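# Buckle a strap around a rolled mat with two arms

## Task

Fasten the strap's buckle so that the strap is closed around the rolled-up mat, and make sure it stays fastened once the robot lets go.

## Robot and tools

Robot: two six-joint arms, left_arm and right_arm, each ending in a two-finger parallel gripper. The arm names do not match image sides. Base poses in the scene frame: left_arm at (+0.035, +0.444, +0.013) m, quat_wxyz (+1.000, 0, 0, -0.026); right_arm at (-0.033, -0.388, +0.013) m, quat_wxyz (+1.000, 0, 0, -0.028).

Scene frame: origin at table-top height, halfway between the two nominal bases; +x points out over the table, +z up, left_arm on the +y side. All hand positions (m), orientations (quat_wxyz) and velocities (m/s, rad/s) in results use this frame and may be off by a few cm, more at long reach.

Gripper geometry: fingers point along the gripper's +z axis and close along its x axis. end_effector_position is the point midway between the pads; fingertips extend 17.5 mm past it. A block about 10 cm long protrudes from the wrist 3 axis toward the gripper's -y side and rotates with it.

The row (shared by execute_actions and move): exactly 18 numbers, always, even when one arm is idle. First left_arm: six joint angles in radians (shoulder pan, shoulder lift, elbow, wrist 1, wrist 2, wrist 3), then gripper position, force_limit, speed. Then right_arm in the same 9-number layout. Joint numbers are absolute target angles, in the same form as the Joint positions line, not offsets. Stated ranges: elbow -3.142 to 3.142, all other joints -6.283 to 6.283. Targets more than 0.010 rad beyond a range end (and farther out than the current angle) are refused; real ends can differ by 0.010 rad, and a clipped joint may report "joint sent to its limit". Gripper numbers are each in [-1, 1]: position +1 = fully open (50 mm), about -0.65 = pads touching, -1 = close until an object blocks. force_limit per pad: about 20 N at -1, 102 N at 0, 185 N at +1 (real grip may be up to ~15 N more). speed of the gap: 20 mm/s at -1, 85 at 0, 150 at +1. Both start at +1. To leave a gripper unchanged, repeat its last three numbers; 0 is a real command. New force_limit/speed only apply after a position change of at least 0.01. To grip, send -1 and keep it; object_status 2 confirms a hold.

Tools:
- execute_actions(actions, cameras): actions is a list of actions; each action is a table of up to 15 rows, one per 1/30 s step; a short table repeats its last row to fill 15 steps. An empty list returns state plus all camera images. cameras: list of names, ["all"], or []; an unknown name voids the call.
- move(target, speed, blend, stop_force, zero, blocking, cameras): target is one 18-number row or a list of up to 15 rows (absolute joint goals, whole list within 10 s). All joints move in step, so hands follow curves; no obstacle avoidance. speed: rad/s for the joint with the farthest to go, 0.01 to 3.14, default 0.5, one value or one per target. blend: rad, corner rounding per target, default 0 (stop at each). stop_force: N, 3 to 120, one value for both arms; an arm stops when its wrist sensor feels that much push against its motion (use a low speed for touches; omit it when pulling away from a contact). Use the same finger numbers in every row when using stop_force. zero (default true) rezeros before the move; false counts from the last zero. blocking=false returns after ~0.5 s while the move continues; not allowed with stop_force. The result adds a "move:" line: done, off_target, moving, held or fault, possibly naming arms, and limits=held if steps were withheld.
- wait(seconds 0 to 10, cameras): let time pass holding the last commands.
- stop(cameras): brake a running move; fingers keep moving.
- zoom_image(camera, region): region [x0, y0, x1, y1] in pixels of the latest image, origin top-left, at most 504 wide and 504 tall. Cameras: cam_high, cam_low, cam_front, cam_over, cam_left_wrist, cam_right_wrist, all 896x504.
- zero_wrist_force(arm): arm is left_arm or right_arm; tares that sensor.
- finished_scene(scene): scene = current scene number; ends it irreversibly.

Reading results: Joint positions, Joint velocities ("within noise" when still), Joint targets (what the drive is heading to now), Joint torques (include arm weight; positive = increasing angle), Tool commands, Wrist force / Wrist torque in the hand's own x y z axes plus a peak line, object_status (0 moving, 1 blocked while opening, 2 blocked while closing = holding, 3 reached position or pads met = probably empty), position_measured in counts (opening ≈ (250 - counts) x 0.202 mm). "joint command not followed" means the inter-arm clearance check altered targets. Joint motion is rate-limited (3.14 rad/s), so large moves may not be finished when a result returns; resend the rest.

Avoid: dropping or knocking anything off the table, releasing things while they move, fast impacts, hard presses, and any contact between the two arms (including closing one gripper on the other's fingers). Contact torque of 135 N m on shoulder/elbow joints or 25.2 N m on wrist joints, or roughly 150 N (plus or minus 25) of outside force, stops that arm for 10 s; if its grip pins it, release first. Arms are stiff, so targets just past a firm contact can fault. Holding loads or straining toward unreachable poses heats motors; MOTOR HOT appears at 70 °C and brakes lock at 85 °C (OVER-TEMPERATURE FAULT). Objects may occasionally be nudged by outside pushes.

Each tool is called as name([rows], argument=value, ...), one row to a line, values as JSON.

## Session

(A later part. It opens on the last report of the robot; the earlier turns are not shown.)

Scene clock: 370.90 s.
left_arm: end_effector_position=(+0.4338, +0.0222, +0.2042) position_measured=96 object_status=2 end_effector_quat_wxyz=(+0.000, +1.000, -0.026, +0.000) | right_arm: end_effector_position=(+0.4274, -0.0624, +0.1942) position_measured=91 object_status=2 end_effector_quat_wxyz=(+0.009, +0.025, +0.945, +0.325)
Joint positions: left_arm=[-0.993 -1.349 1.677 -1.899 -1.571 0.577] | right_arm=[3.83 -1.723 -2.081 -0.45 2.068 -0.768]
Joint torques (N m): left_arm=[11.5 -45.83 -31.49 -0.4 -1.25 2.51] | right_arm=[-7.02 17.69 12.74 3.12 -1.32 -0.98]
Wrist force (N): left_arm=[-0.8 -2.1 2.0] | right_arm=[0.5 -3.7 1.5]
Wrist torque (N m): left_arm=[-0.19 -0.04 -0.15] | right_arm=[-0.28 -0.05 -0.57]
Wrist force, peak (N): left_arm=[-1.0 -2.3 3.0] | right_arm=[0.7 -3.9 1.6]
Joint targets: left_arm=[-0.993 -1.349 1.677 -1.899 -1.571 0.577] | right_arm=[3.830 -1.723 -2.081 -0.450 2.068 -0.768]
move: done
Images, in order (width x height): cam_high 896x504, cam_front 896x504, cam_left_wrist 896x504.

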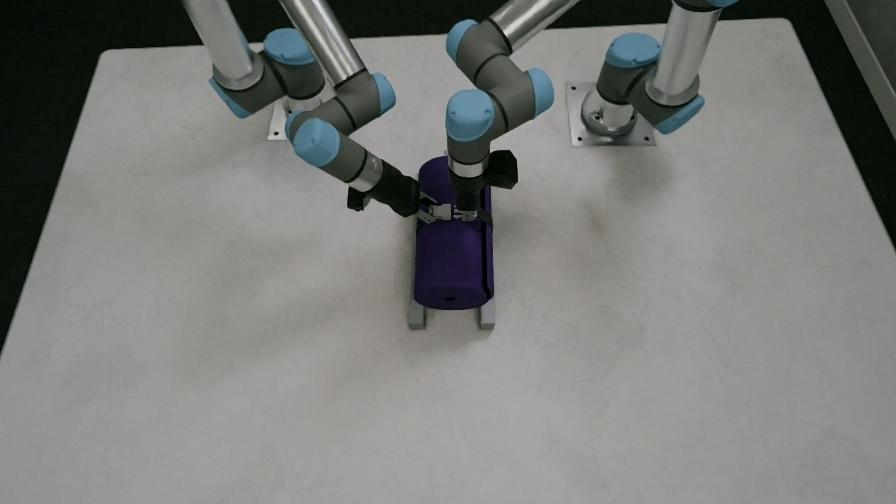

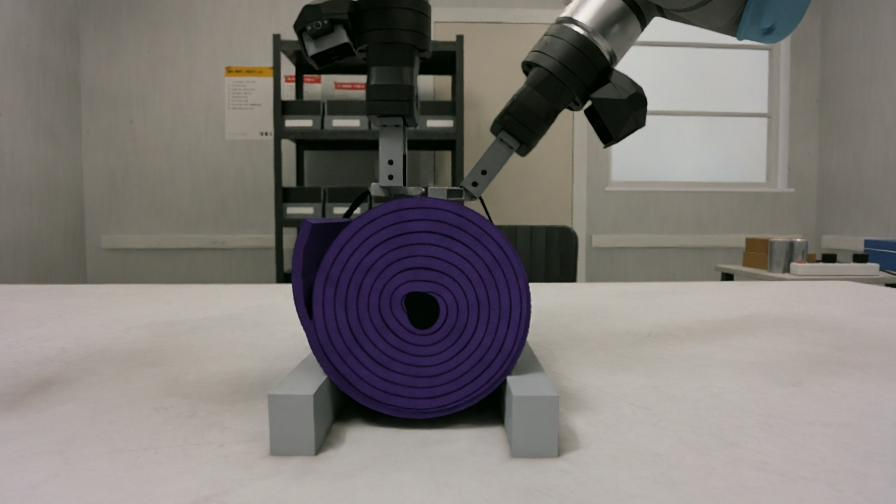

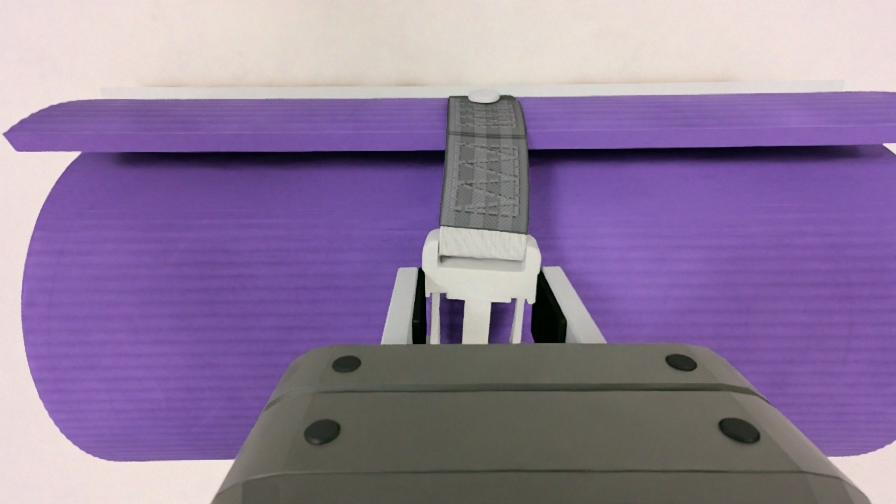

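move(target=[-0.9978,-1.3407,1.6734,-1.9035,-1.5708,0.573,-1,0.5,-1,3.8303,-1.7227,-2.081,-0.4497,2.068,-0.7677,-1,0,-1], speed=0.05, stop_force=8, cameras=["cam_high","cam_front"])

zoom_image(camera="cam_high", region=[425, 195, 485, 228])

zoom_image(camera="cam_front", region=[380, 170, 480, 206])

Scene clock: 382.53 s.
left_arm: end_effector_position=(+0.4333, +0.0179, +0.2018) position_measured=96 object_status=2 end_effector_quat_wxyz=(+0.000, +1.000, -0.026, +0.000) | right_arm: end_effector_position=(+0.4274, -0.0624, +0.1942) position_measured=91 object_status=2 end_effector_quat_wxyz=(+0.009, +0.025, +0.945, +0.325)
Joint positions: left_arm=[-0.998 -1.341 1.673 -1.904 -1.571 0.573] | right_arm=[3.83 -1.723 -2.081 -0.45 2.068 -0.768]
Joint torques (N m): left_arm=[6.43 -44.18 -20.31 -1.41 0.31 1.69] | right_arm=[-7.01 17.64 13.57 3.32 -1.2 -0.92]
Wrist force (N): left_arm=[-0.9 -2.1 2.4] | right_arm=[0.7 -3.7 1.5]
Wrist torque (N m): left_arm=[-0.17 -0.02 -0.15] | right_arm=[-0.28 -0.07 -0.58]
Wrist force, peak (N): left_arm=[-0.9 -2.3 2.4] | right_arm=[0.4 -3.9 1.8]
Joint targets: left_arm=[-0.998 -1.341 1.673 -1.903 -1.571 0.573] | right_arm=[3.830 -1.723 -2.081 -0.450 2.068 -0.768]
move: done
Images, in order (width x height): cam_high 896x504, cam_front 896x504.

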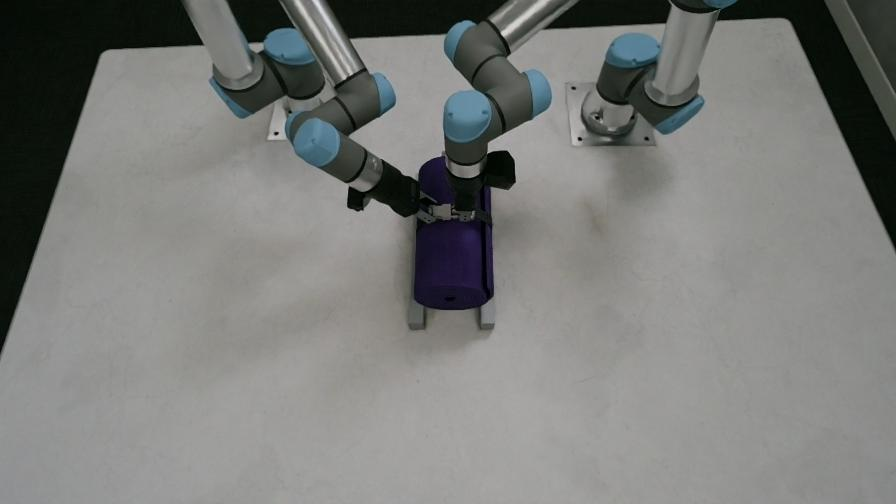

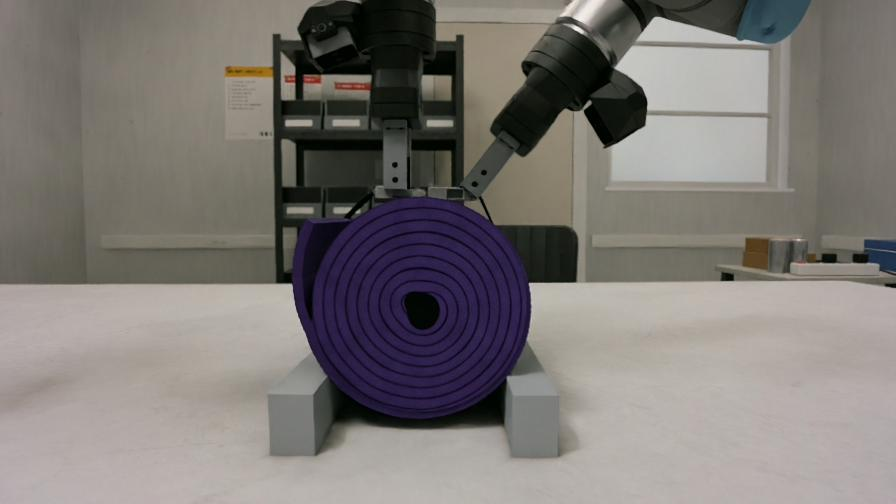

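Scaled by 8.400.

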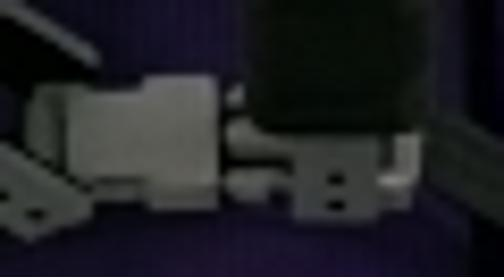

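Scaled by 5.040.

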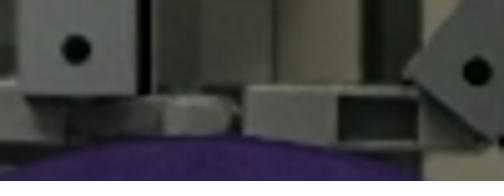

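move(target=[-1.0053,-1.3273,1.6576,-1.9011,-1.5708,0.5655,-1,0.5,-1,3.8303,-1.7227,-2.081,-0.4497,2.068,-0.7677,-1,0,-1], speed=0.03, stop_force=15, cameras=["cam_high","cam_front"])

zoom_image(camera="cam_high", region=[425, 195, 485, 228])

zoom_image(camera="cam_front", region=[380, 170, 480, 206])

Scene clock: 393.50 s.
left_arm: end_effector_position=(+0.4330, +0.0099, +0.2014) position_measured=96 object_status=2 end_effector_quat_wxyz=(+0.000, +1.000, -0.026, +0.000) | right_arm: end_effector_position=(+0.4273, -0.0624, +0.1942) position_measured=91 object_status=2 end_effector_quat_wxyz=(+0.009, +0.025, +0.945, +0.325)
Joint positions: left_arm=[-1.005 -1.327 1.658 -1.901 -1.571 0.565] | right_arm=[3.83 -1.723 -2.081 -0.45 2.068 -0.768]
Joint torques (N m): left_arm=[8.52 -45.22 -18.25 -6.89 -2.35 2.3] | right_arm=[9.34 20.62 28.8 5.96 4.97 -0.93]
Wrist force (N): left_arm=[-2.0 -7.4 1.7] | right_arm=[-1.1 -8.8 -0.1]
Wrist torque (N m): left_arm=[-0.23 -0.07 -0.15] | right_arm=[-0.31 -0.12 -0.50]
Wrist force, peak (N): left_arm=[-0.8 -9.9 1.0] | right_arm=[-1.3 -10.3 -1.1]
Joint targets: left_arm=[-1.005 -1.327 1.658 -1.901 -1.571 0.565] | right_arm=[3.830 -1.723 -2.081 -0.450 2.068 -0.768]
move: done
Images, in order (width x height): cam_high 896x504, cam_front 896x504.

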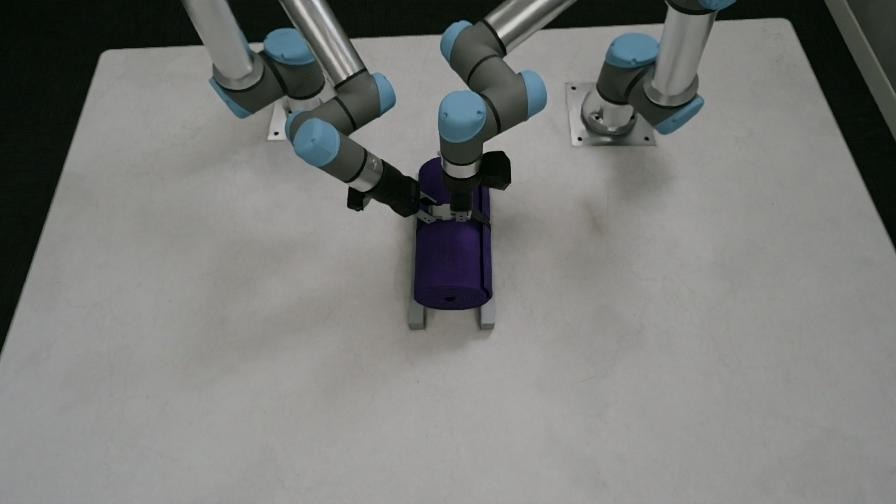

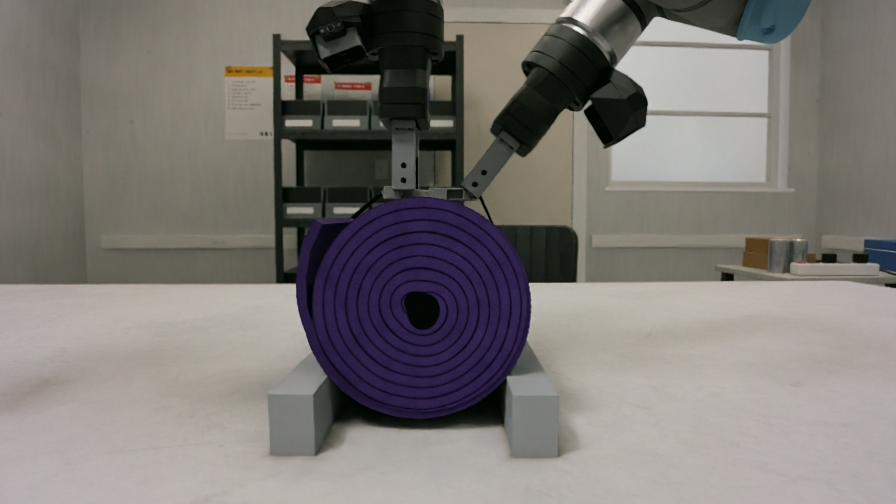

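Scaled by 8.400.

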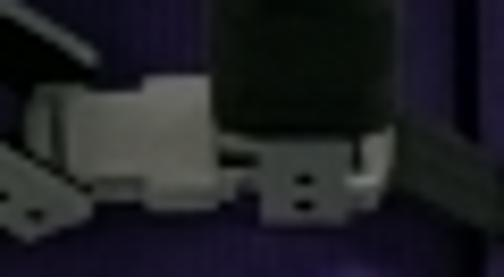

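Scaled by 5.040.

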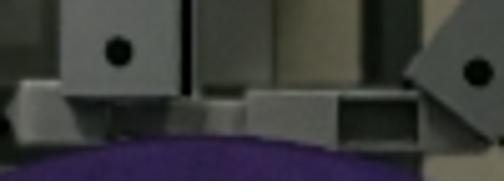

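move(target=[-1.0119,-1.3161,1.6436,-1.8983,-1.5708,0.5589,-1,0.5,-1,3.8303,-1.7227,-2.081,-0.4497,2.068,-0.7677,-1,0,-1], speed=0.03, stop_force=25, cameras=["cam_high","cam_front"])

zoom_image(camera="cam_high", region=[425, 195, 485, 228])

zoom_image(camera="cam_front", region=[380, 170, 480, 206])

Scene clock: 401.73 s.
left_arm: end_effector_position=(+0.4325, +0.0029, +0.2012) position_measured=96 object_status=2 end_effector_quat_wxyz=(+0.000, +1.000, -0.026, +0.000) | right_arm: end_effector_position=(+0.4274, -0.0624, +0.1942) position_measured=91 object_status=2 end_effector_quat_wxyz=(+0.009, +0.025, +0.945, +0.325)
Joint positions: left_arm=[-1.012 -1.316 1.644 -1.898 -1.571 0.559] | right_arm=[3.83 -1.723 -2.081 -0.45 2.068 -0.768]
Joint torques (N m): left_arm=[8.06 -46.77 -18.66 -4.63 -1.82 2.36] | right_arm=[9.5 29.34 30.18 3.98 4.89 -0.94]
Wrist force (N): left_arm=[-0.8 -8.3 1.6] | right_arm=[0.1 -9.2 -0.2]
Wrist torque (N m): left_arm=[-0.24 -0.08 -0.16] | right_arm=[-0.29 -0.08 -0.57]
Wrist force, peak (N): left_arm=[-1.8 -13.5 0.3] | right_arm=[-0.3 -13.4 -3.0]
Joint targets: left_arm=[-1.012 -1.316 1.644 -1.898 -1.571 0.559] | right_arm=[3.830 -1.723 -2.081 -0.450 2.068 -0.768]
move: done
Images, in order (width x height): cam_high 896x504, cam_front 896x504.

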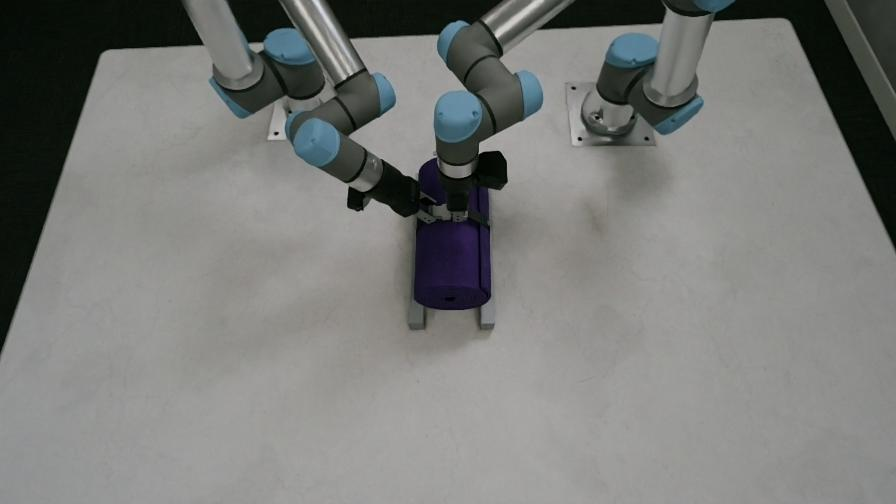

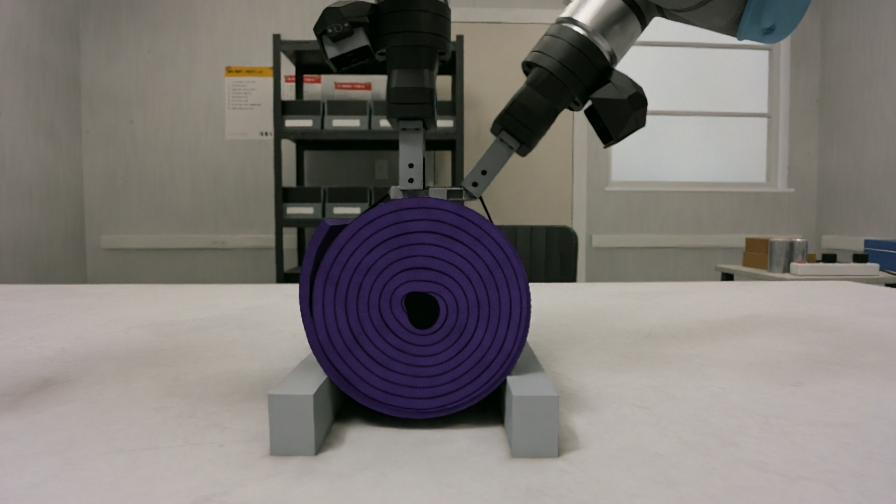

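Scaled by 8.400.

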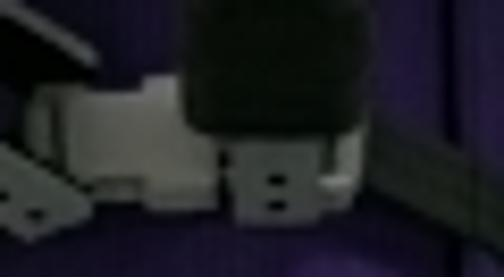

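Scaled by 5.040.

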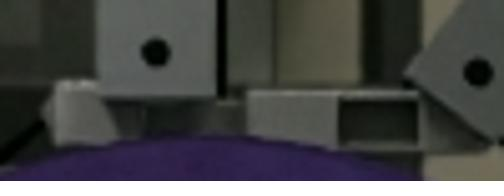

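move([
  [-1.0119,-1.3161,1.6436,-1.8983,-1.5708,0.5589,0.7,0,-1,3.8303,-1.7227,-2.081,-0.4497,2.068,-0.7677,-1,0,-1],
  [-1.0119,-1.3301,1.6081,-1.8488,-1.5708,0.5589,0.7,0,-1,3.8303,-1.7227,-2.081,-0.4497,2.068,-0.7677,-1,0,-1],
  [-0.8444,-1.4537,1.9767,-2.5013,-1.9093,0.6557,0.7,0,-1,3.8303,-1.7227,-2.081,-0.4497,2.068,-0.7677,-1,0,-1],
], speed=[0.1,0.1,0.4], blend=[0,0.015,0], cameras=["cam_left_wrist","cam_over","cam_front"])

zoom_image(camera="cam_over", region=[240, 60, 500, 220])

zoom_image(camera="cam_front", region=[350, 150, 490, 215])

Scene clock: 425.57 s.
left_arm: end_effector_position=(+0.4331, +0.0219, +0.2166) position_measured=48 object_status=3 end_effector_quat_wxyz=(+0.259, +0.966, -0.025, -0.007) | right_arm: end_effector_position=(+0.4274, -0.0624, +0.1942) position_measured=91 object_status=2 end_effector_quat_wxyz=(+0.009, +0.025, +0.945, +0.326)
Joint positions: left_arm=[-0.844 -1.454 1.977 -2.501 -1.909 0.656] | right_arm=[3.83 -1.723 -2.081 -0.45 2.068 -0.768]
Joint torques (N m): left_arm=[-8.81 -23.96 -21.64 -4.19 0.21 -2.63] | right_arm=[-6.52 37.15 20.83 4.02 -1.3 -0.75]
Wrist force (N): left_arm=[-0.8 -3.3 2.1] | right_arm=[0.6 -3.4 2.8]
Wrist torque (N m): left_arm=[-0.40 0.02 -0.36] | right_arm=[-0.21 -0.04 -0.58]
Wrist force, peak (N): left_arm=[-3.0 -8.1 0.7] | right_arm=[0.1 -9.3 -0.2]
Joint targets: left_arm=[-0.844 -1.454 1.977 -2.501 -1.909 0.656] | right_arm=[3.830 -1.723 -2.081 -0.450 2.068 -0.768]
move: done
Images, in order (width x height): cam_front 896x504, cam_over 896x504, cam_left_wrist 896x504.

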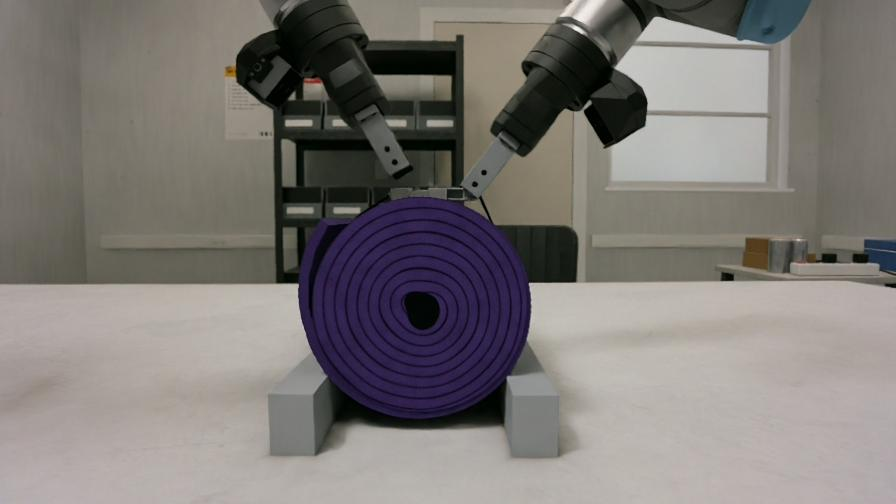

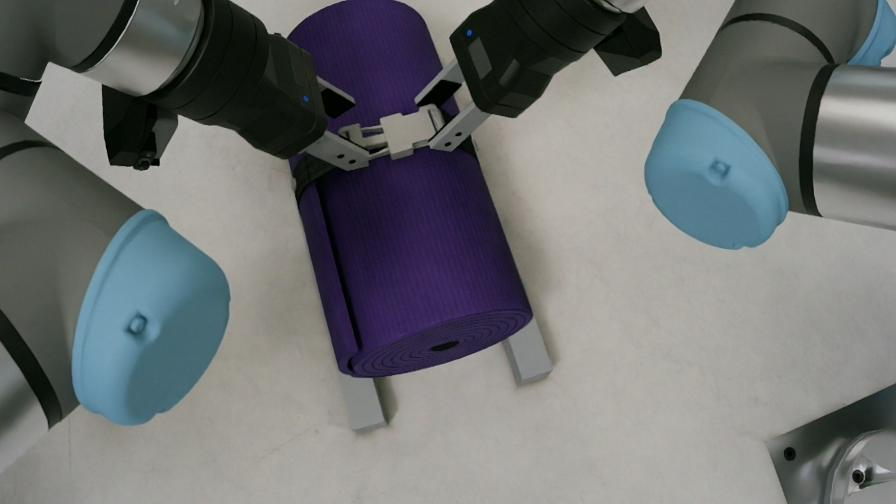

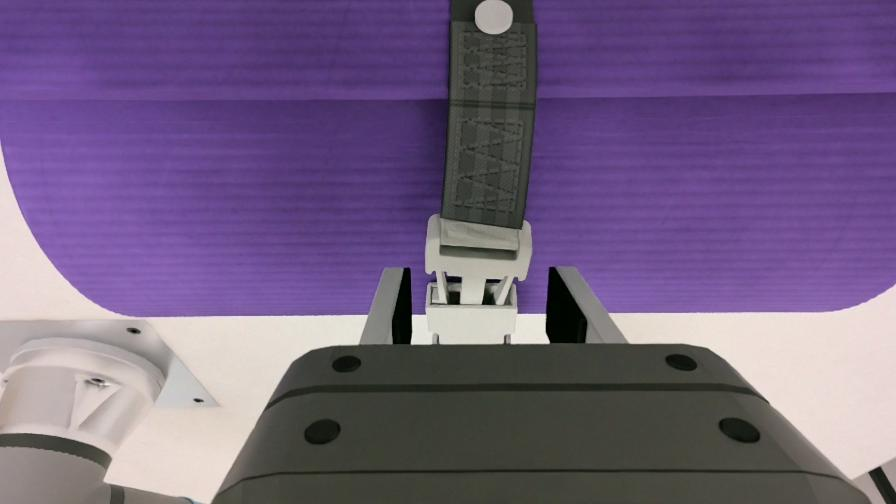

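Scaled by 1.938.

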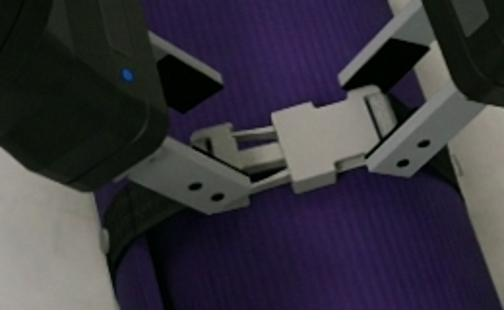

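Scaled by 3.600.

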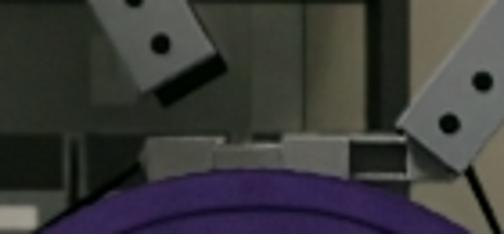

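move(target=[-0.8581,-1.4172,1.987,-2.5523,-1.9039,0.6426,0.7,0,-1,3.8303,-1.7227,-2.081,-0.4497,2.068,-0.7677,-1,0,-1], speed=0.1, stop_force=8, cameras=["cam_left_wrist","cam_front"])

zoom_image(camera="cam_front", region=[350, 150, 490, 215])

Scene clock: 431.23 s.
left_arm: end_effector_position=(+0.4324, +0.0119, +0.1991) position_measured=48 object_status=3 end_effector_quat_wxyz=(+0.259, +0.966, -0.025, -0.007) | right_arm: end_effector_position=(+0.4274, -0.0624, +0.1942) position_measured=91 object_status=2 end_effector_quat_wxyz=(+0.009, +0.025, +0.945, +0.325)
Joint positions: left_arm=[-0.858 -1.417 1.987 -2.552 -1.904 0.643] | right_arm=[3.83 -1.723 -2.081 -0.45 2.068 -0.768]
Joint torques (N m): left_arm=[10.97 -40.7 -29 -1.13 -2.66 2.34] | right_arm=[-6.61 37.42 16.1 4.14 -1.29 -0.68]
Wrist force (N): left_arm=[-1.0 -3.3 2.0] | right_arm=[1.5 -2.5 1.6]
Wrist torque (N m): left_arm=[-0.41 0.05 -0.25] | right_arm=[-0.21 -0.06 -0.58]
Wrist force, peak (N): left_arm=[-1.1 -3.5 2.8] | right_arm=[0.6 -3.6 2.7]
Joint targets: left_arm=[-0.858 -1.417 1.987 -2.552 -1.904 0.643] | right_arm=[3.830 -1.723 -2.081 -0.450 2.068 -0.768]
move: done
Images, in order (width x height): cam_front 896x504, cam_left_wrist 896x504.

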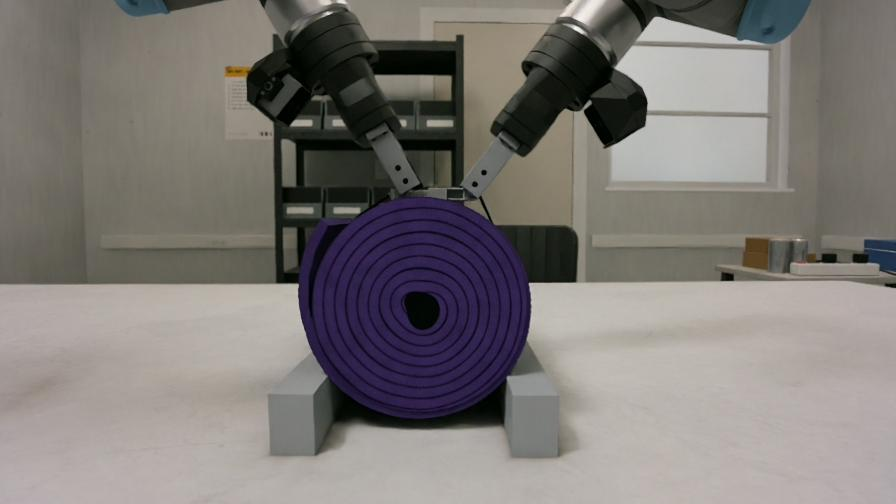

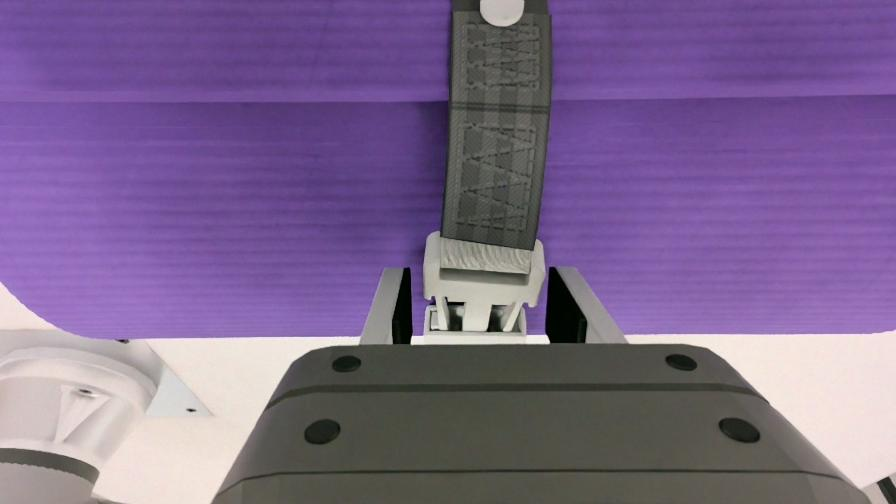

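Scaled by 3.600.

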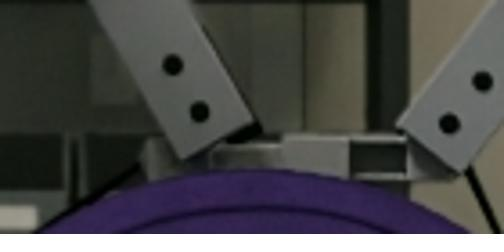

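move([
  [-0.8513,-1.4225,1.9956,-2.5536,-1.9066,0.6492,0.7,0,-1,3.8303,-1.7227,-2.081,-0.4497,2.068,-0.7677,-1,0,-1],
  [-0.8513,-1.4225,1.9956,-2.5536,-1.9066,0.6492,-1,0.5,-1,3.8303,-1.7227,-2.081,-0.4497,2.068,-0.7677,-1,0,-1],
], speed=0.1, cameras=["cam_left_wrist","cam_front","cam_over"])

zoom_image(camera="cam_front", region=[350, 150, 490, 215])

zoom_image(camera="cam_over", region=[240, 60, 500, 220])

Scene clock: 439.80 s.
left_arm: end_effector_position=(+0.4327, +0.0168, +0.1982) position_measured=93 object_status=0 end_effector_quat_wxyz=(+0.259, +0.966, -0.025, -0.007) | right_arm: end_effector_position=(+0.4274, -0.0624, +0.1942) position_measured=91 object_status=2 end_effector_quat_wxyz=(+0.009, +0.025, +0.945, +0.325)
Joint positions: left_arm=[-0.851 -1.423 1.996 -2.554 -1.907 0.649] | right_arm=[3.83 -1.723 -2.081 -0.45 2.068 -0.768]
Joint torques (N m): left_arm=[-6.94 -27.06 -30.08 -4.83 0.75 -2.51] | right_arm=[-7.01 37.77 16.33 4.24 -1.28 -0.71]
Wrist force (N): left_arm=[-0.2 -5.8 0.7] | right_arm=[2.3 -4.8 -0.1]
Wrist torque (N m): left_arm=[-0.42 0.05 -0.32] | right_arm=[-0.25 0.05 -0.67]
Wrist force, peak (N): left_arm=[0.6 -6.2 2.0] | right_arm=[1.4 -5.5 1.0]
Joint targets: left_arm=[-0.851 -1.423 1.996 -2.554 -1.907 0.649] | right_arm=[3.830 -1.723 -2.081 -0.450 2.068 -0.768]
move: done
Images, in order (width x height): cam_front 896x504, cam_over 896x504, cam_left_wrist 896x504.

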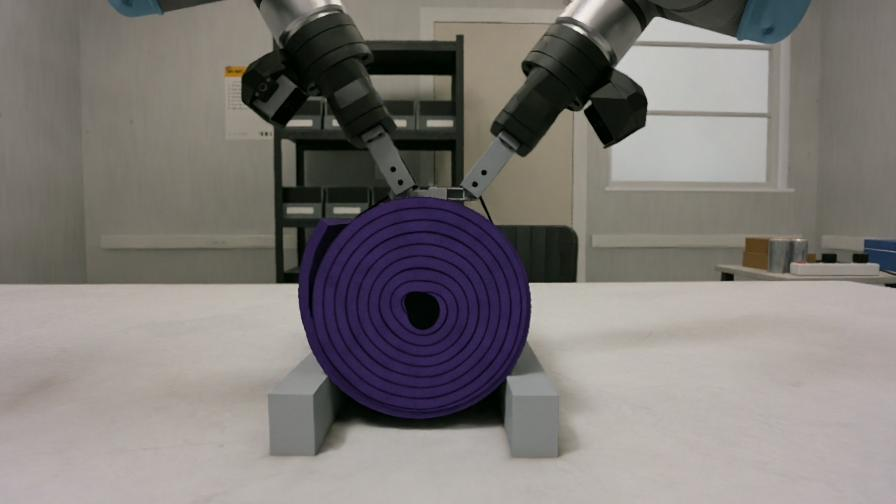

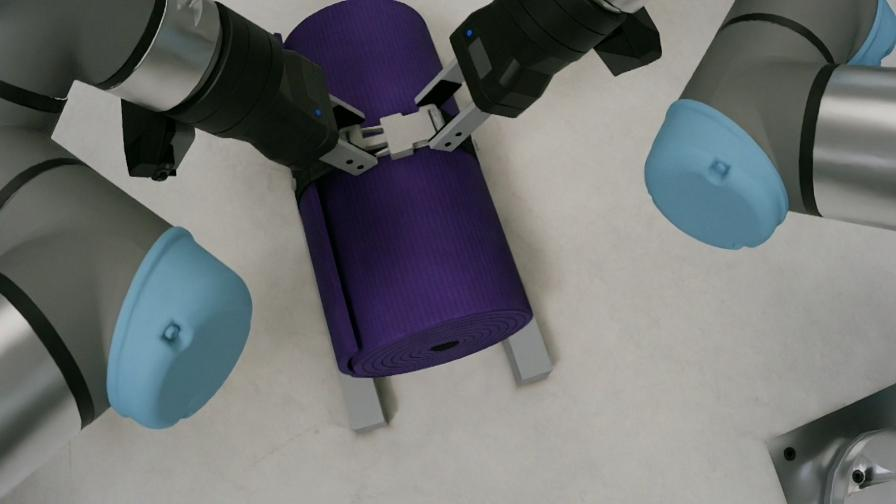

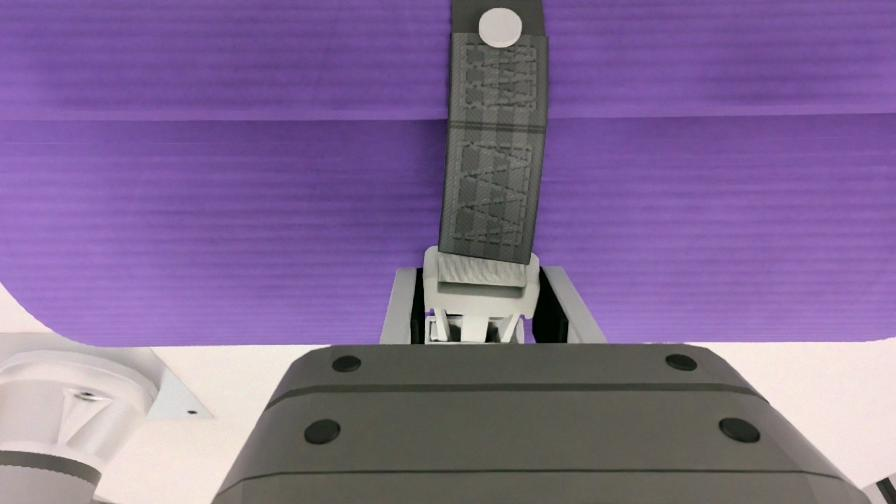

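Scaled by 3.600.

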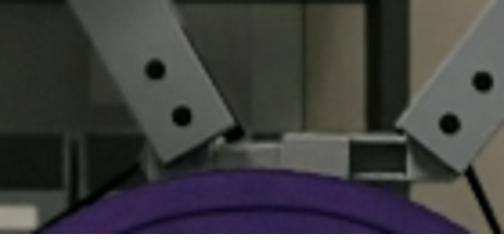

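Scaled by 1.938.

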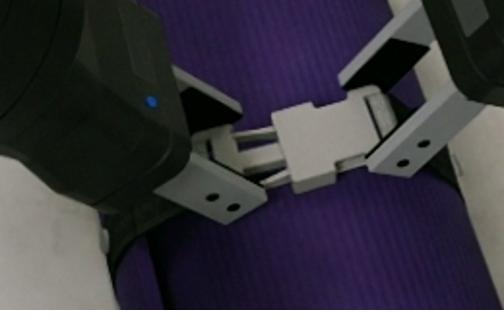

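move(target=[-0.866,-1.4074,1.9797,-2.5574,-1.9007,0.6349,-1,0.5,-1,3.8303,-1.7227,-2.081,-0.4497,2.068,-0.7677,-1,0,-1], speed=0.03, stop_force=45, cameras=["cam_left_wrist","cam_front","cam_over"])

zoom_image(camera="cam_front", region=[350, 150, 490, 215])

zoom_image(camera="cam_over", region=[310, 80, 470, 180])

Scene clock: 451.07 s.
left_arm: end_effector_position=(+0.4321, +0.0059, +0.1979) position_measured=93 object_status=2 end_effector_quat_wxyz=(+0.259, +0.966, -0.025, -0.007) | right_arm: end_effector_position=(+0.4274, -0.0624, +0.1942) position_measured=91 object_status=2 end_effector_quat_wxyz=(+0.009, +0.025, +0.945, +0.326)
Joint positions: left_arm=[-0.866 -1.407 1.98 -2.557 -1.901 0.635] | right_arm=[3.83 -1.723 -2.081 -0.45 2.068 -0.768]
Joint torques (N m): left_arm=[-1.27 -40.74 -16.37 -1.8 -7.64 2.74] | right_arm=[6.74 36.59 36.41 8.99 2.6 -0.63]
Wrist force (N): left_arm=[13.4 -15.0 -4.1] | right_arm=[14.9 -14.1 -5.2]
Wrist torque (N m): left_arm=[-0.43 0.37 -0.62] | right_arm=[-0.35 0.36 -0.80]
Wrist force, peak (N): left_arm=[14.4 -17.3 -4.0] | right_arm=[15.7 -15.4 -6.7]
Joint targets: left_arm=[-0.866 -1.407 1.980 -2.557 -1.901 0.635] | right_arm=[3.830 -1.723 -2.081 -0.450 2.068 -0.768]
move: done
Images, in order (width x height): cam_front 896x504, cam_over 896x504, cam_left_wrist 896x504.

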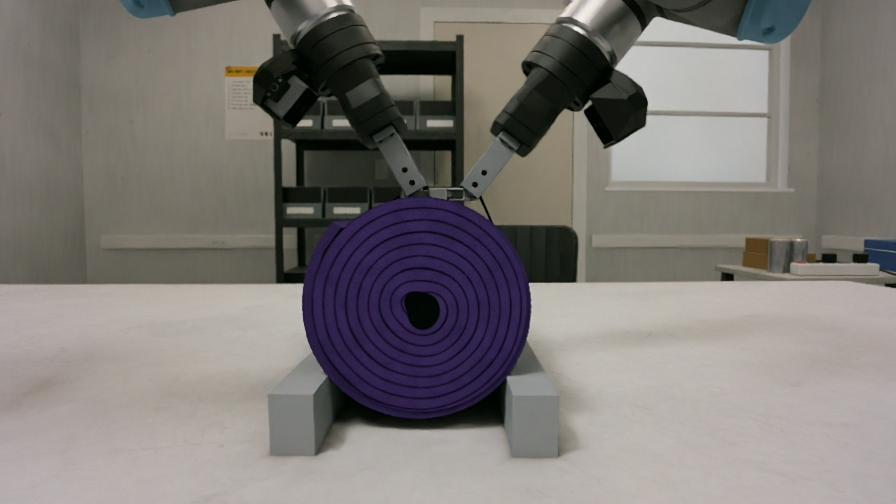

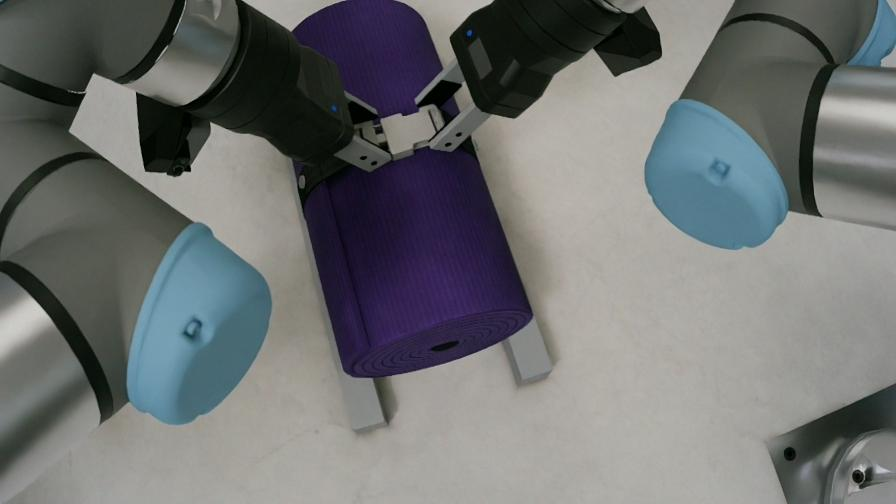

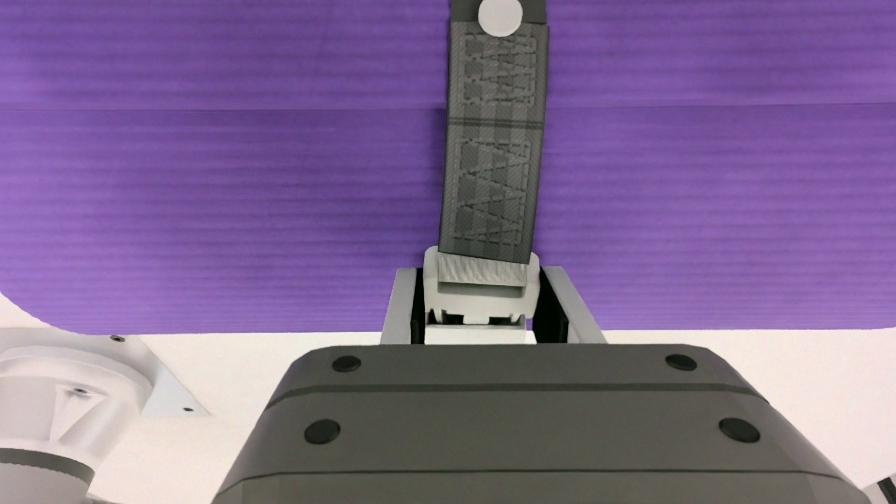

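Scaled by 3.600.

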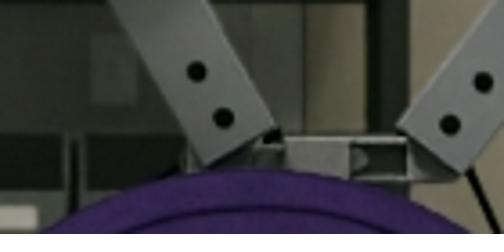

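Scaled by 3.150.

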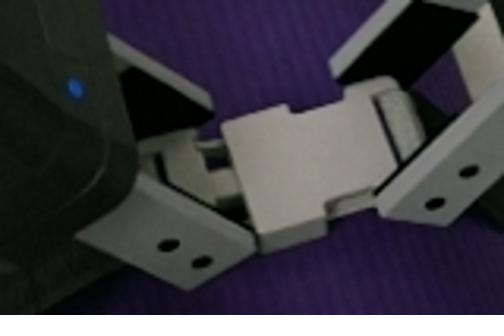

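move([
  [-0.866,-1.4074,1.9797,-2.5574,-1.9007,0.6349,0.7,0.5,-1,3.8303,-1.7227,-2.081,-0.4497,2.068,-0.7677,-1,0,-1],
  [-0.8587,-1.415,1.9877,-2.5555,-1.9037,0.6421,0.7,0.5,-1,3.8303,-1.7227,-2.081,-0.4497,2.068,-0.7677,-1,0,-1],
], speed=0.1, cameras=["cam_left_wrist","cam_front","cam_over"])

zoom_image(camera="cam_front", region=[350, 150, 490, 215])

zoom_image(camera="cam_over", region=[310, 80, 470, 180])

Scene clock: 461.77 s.
left_arm: end_effector_position=(+0.4324, +0.0115, +0.1981) position_measured=48 object_status=3 end_effector_quat_wxyz=(+0.259, +0.966, -0.025, -0.007) | right_arm: end_effector_position=(+0.4273, -0.0624, +0.1942) position_measured=91 object_status=2 end_effector_quat_wxyz=(+0.009, +0.025, +0.945, +0.326)
Joint positions: left_arm=[-0.859 -1.415 1.988 -2.555 -1.904 0.642] | right_arm=[3.83 -1.723 -2.081 -0.45 2.068 -0.768]
Joint torques (N m): left_arm=[0.36 -31.54 -24.87 -1.38 -1.88 0.94] | right_arm=[0.13 34.75 13.21 3.04 0.68 -0.65]
Wrist force (N): left_arm=[-1.1 -3.3 2.2] | right_arm=[0.1 -3.8 3.1]
Wrist torque (N m): left_arm=[-0.41 0.06 -0.38] | right_arm=[-0.34 0.07 -0.57]
Wrist force, peak (N): left_arm=[13.9 -15.7 -3.3] | right_arm=[15.2 -13.8 -5.6]
Joint targets: left_arm=[-0.859 -1.415 1.988 -2.555 -1.904 0.642] | right_arm=[3.830 -1.723 -2.081 -0.450 2.068 -0.768]
move: done
Images, in order (width x height): cam_front 896x504, cam_over 896x504, cam_left_wrist 896x504.

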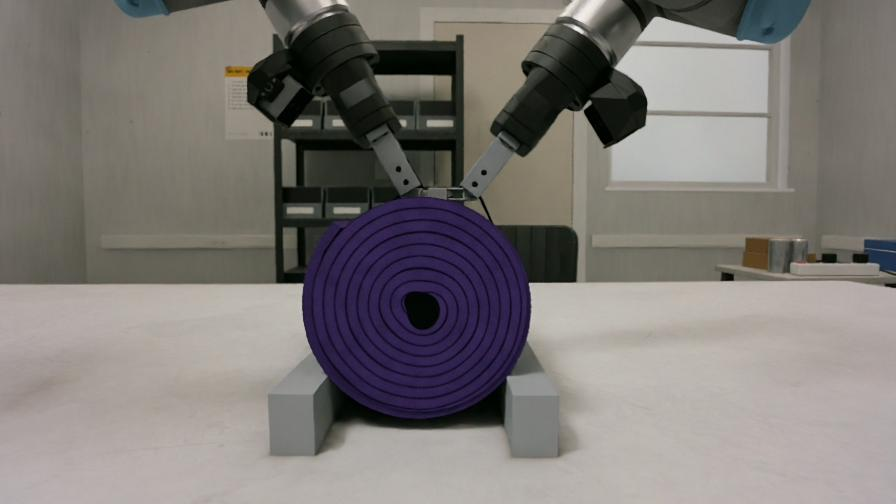

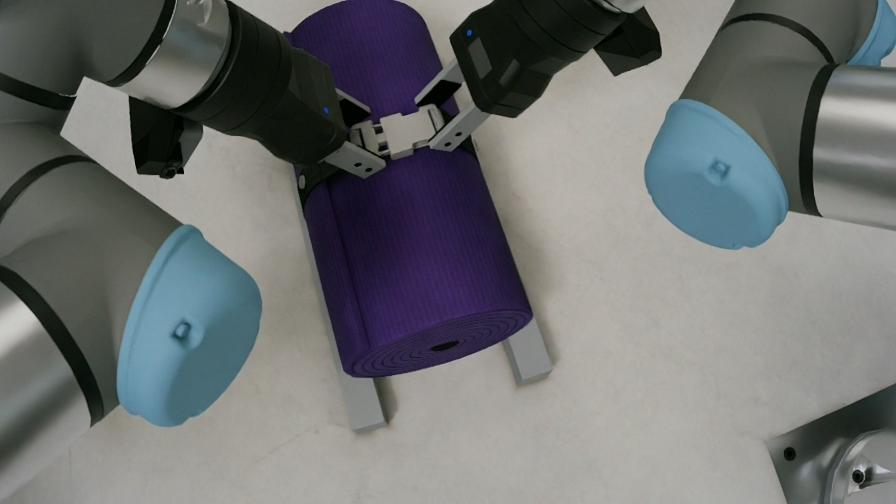

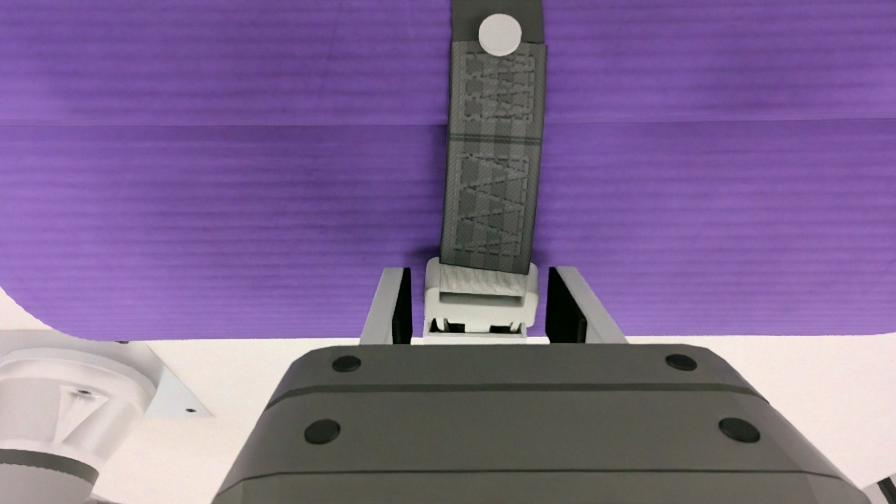

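Scaled by 3.600.

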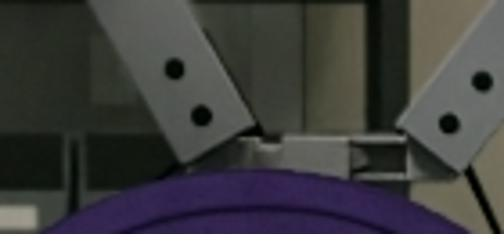

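Scaled by 3.150.

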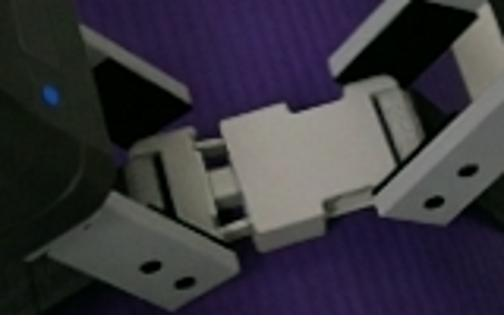

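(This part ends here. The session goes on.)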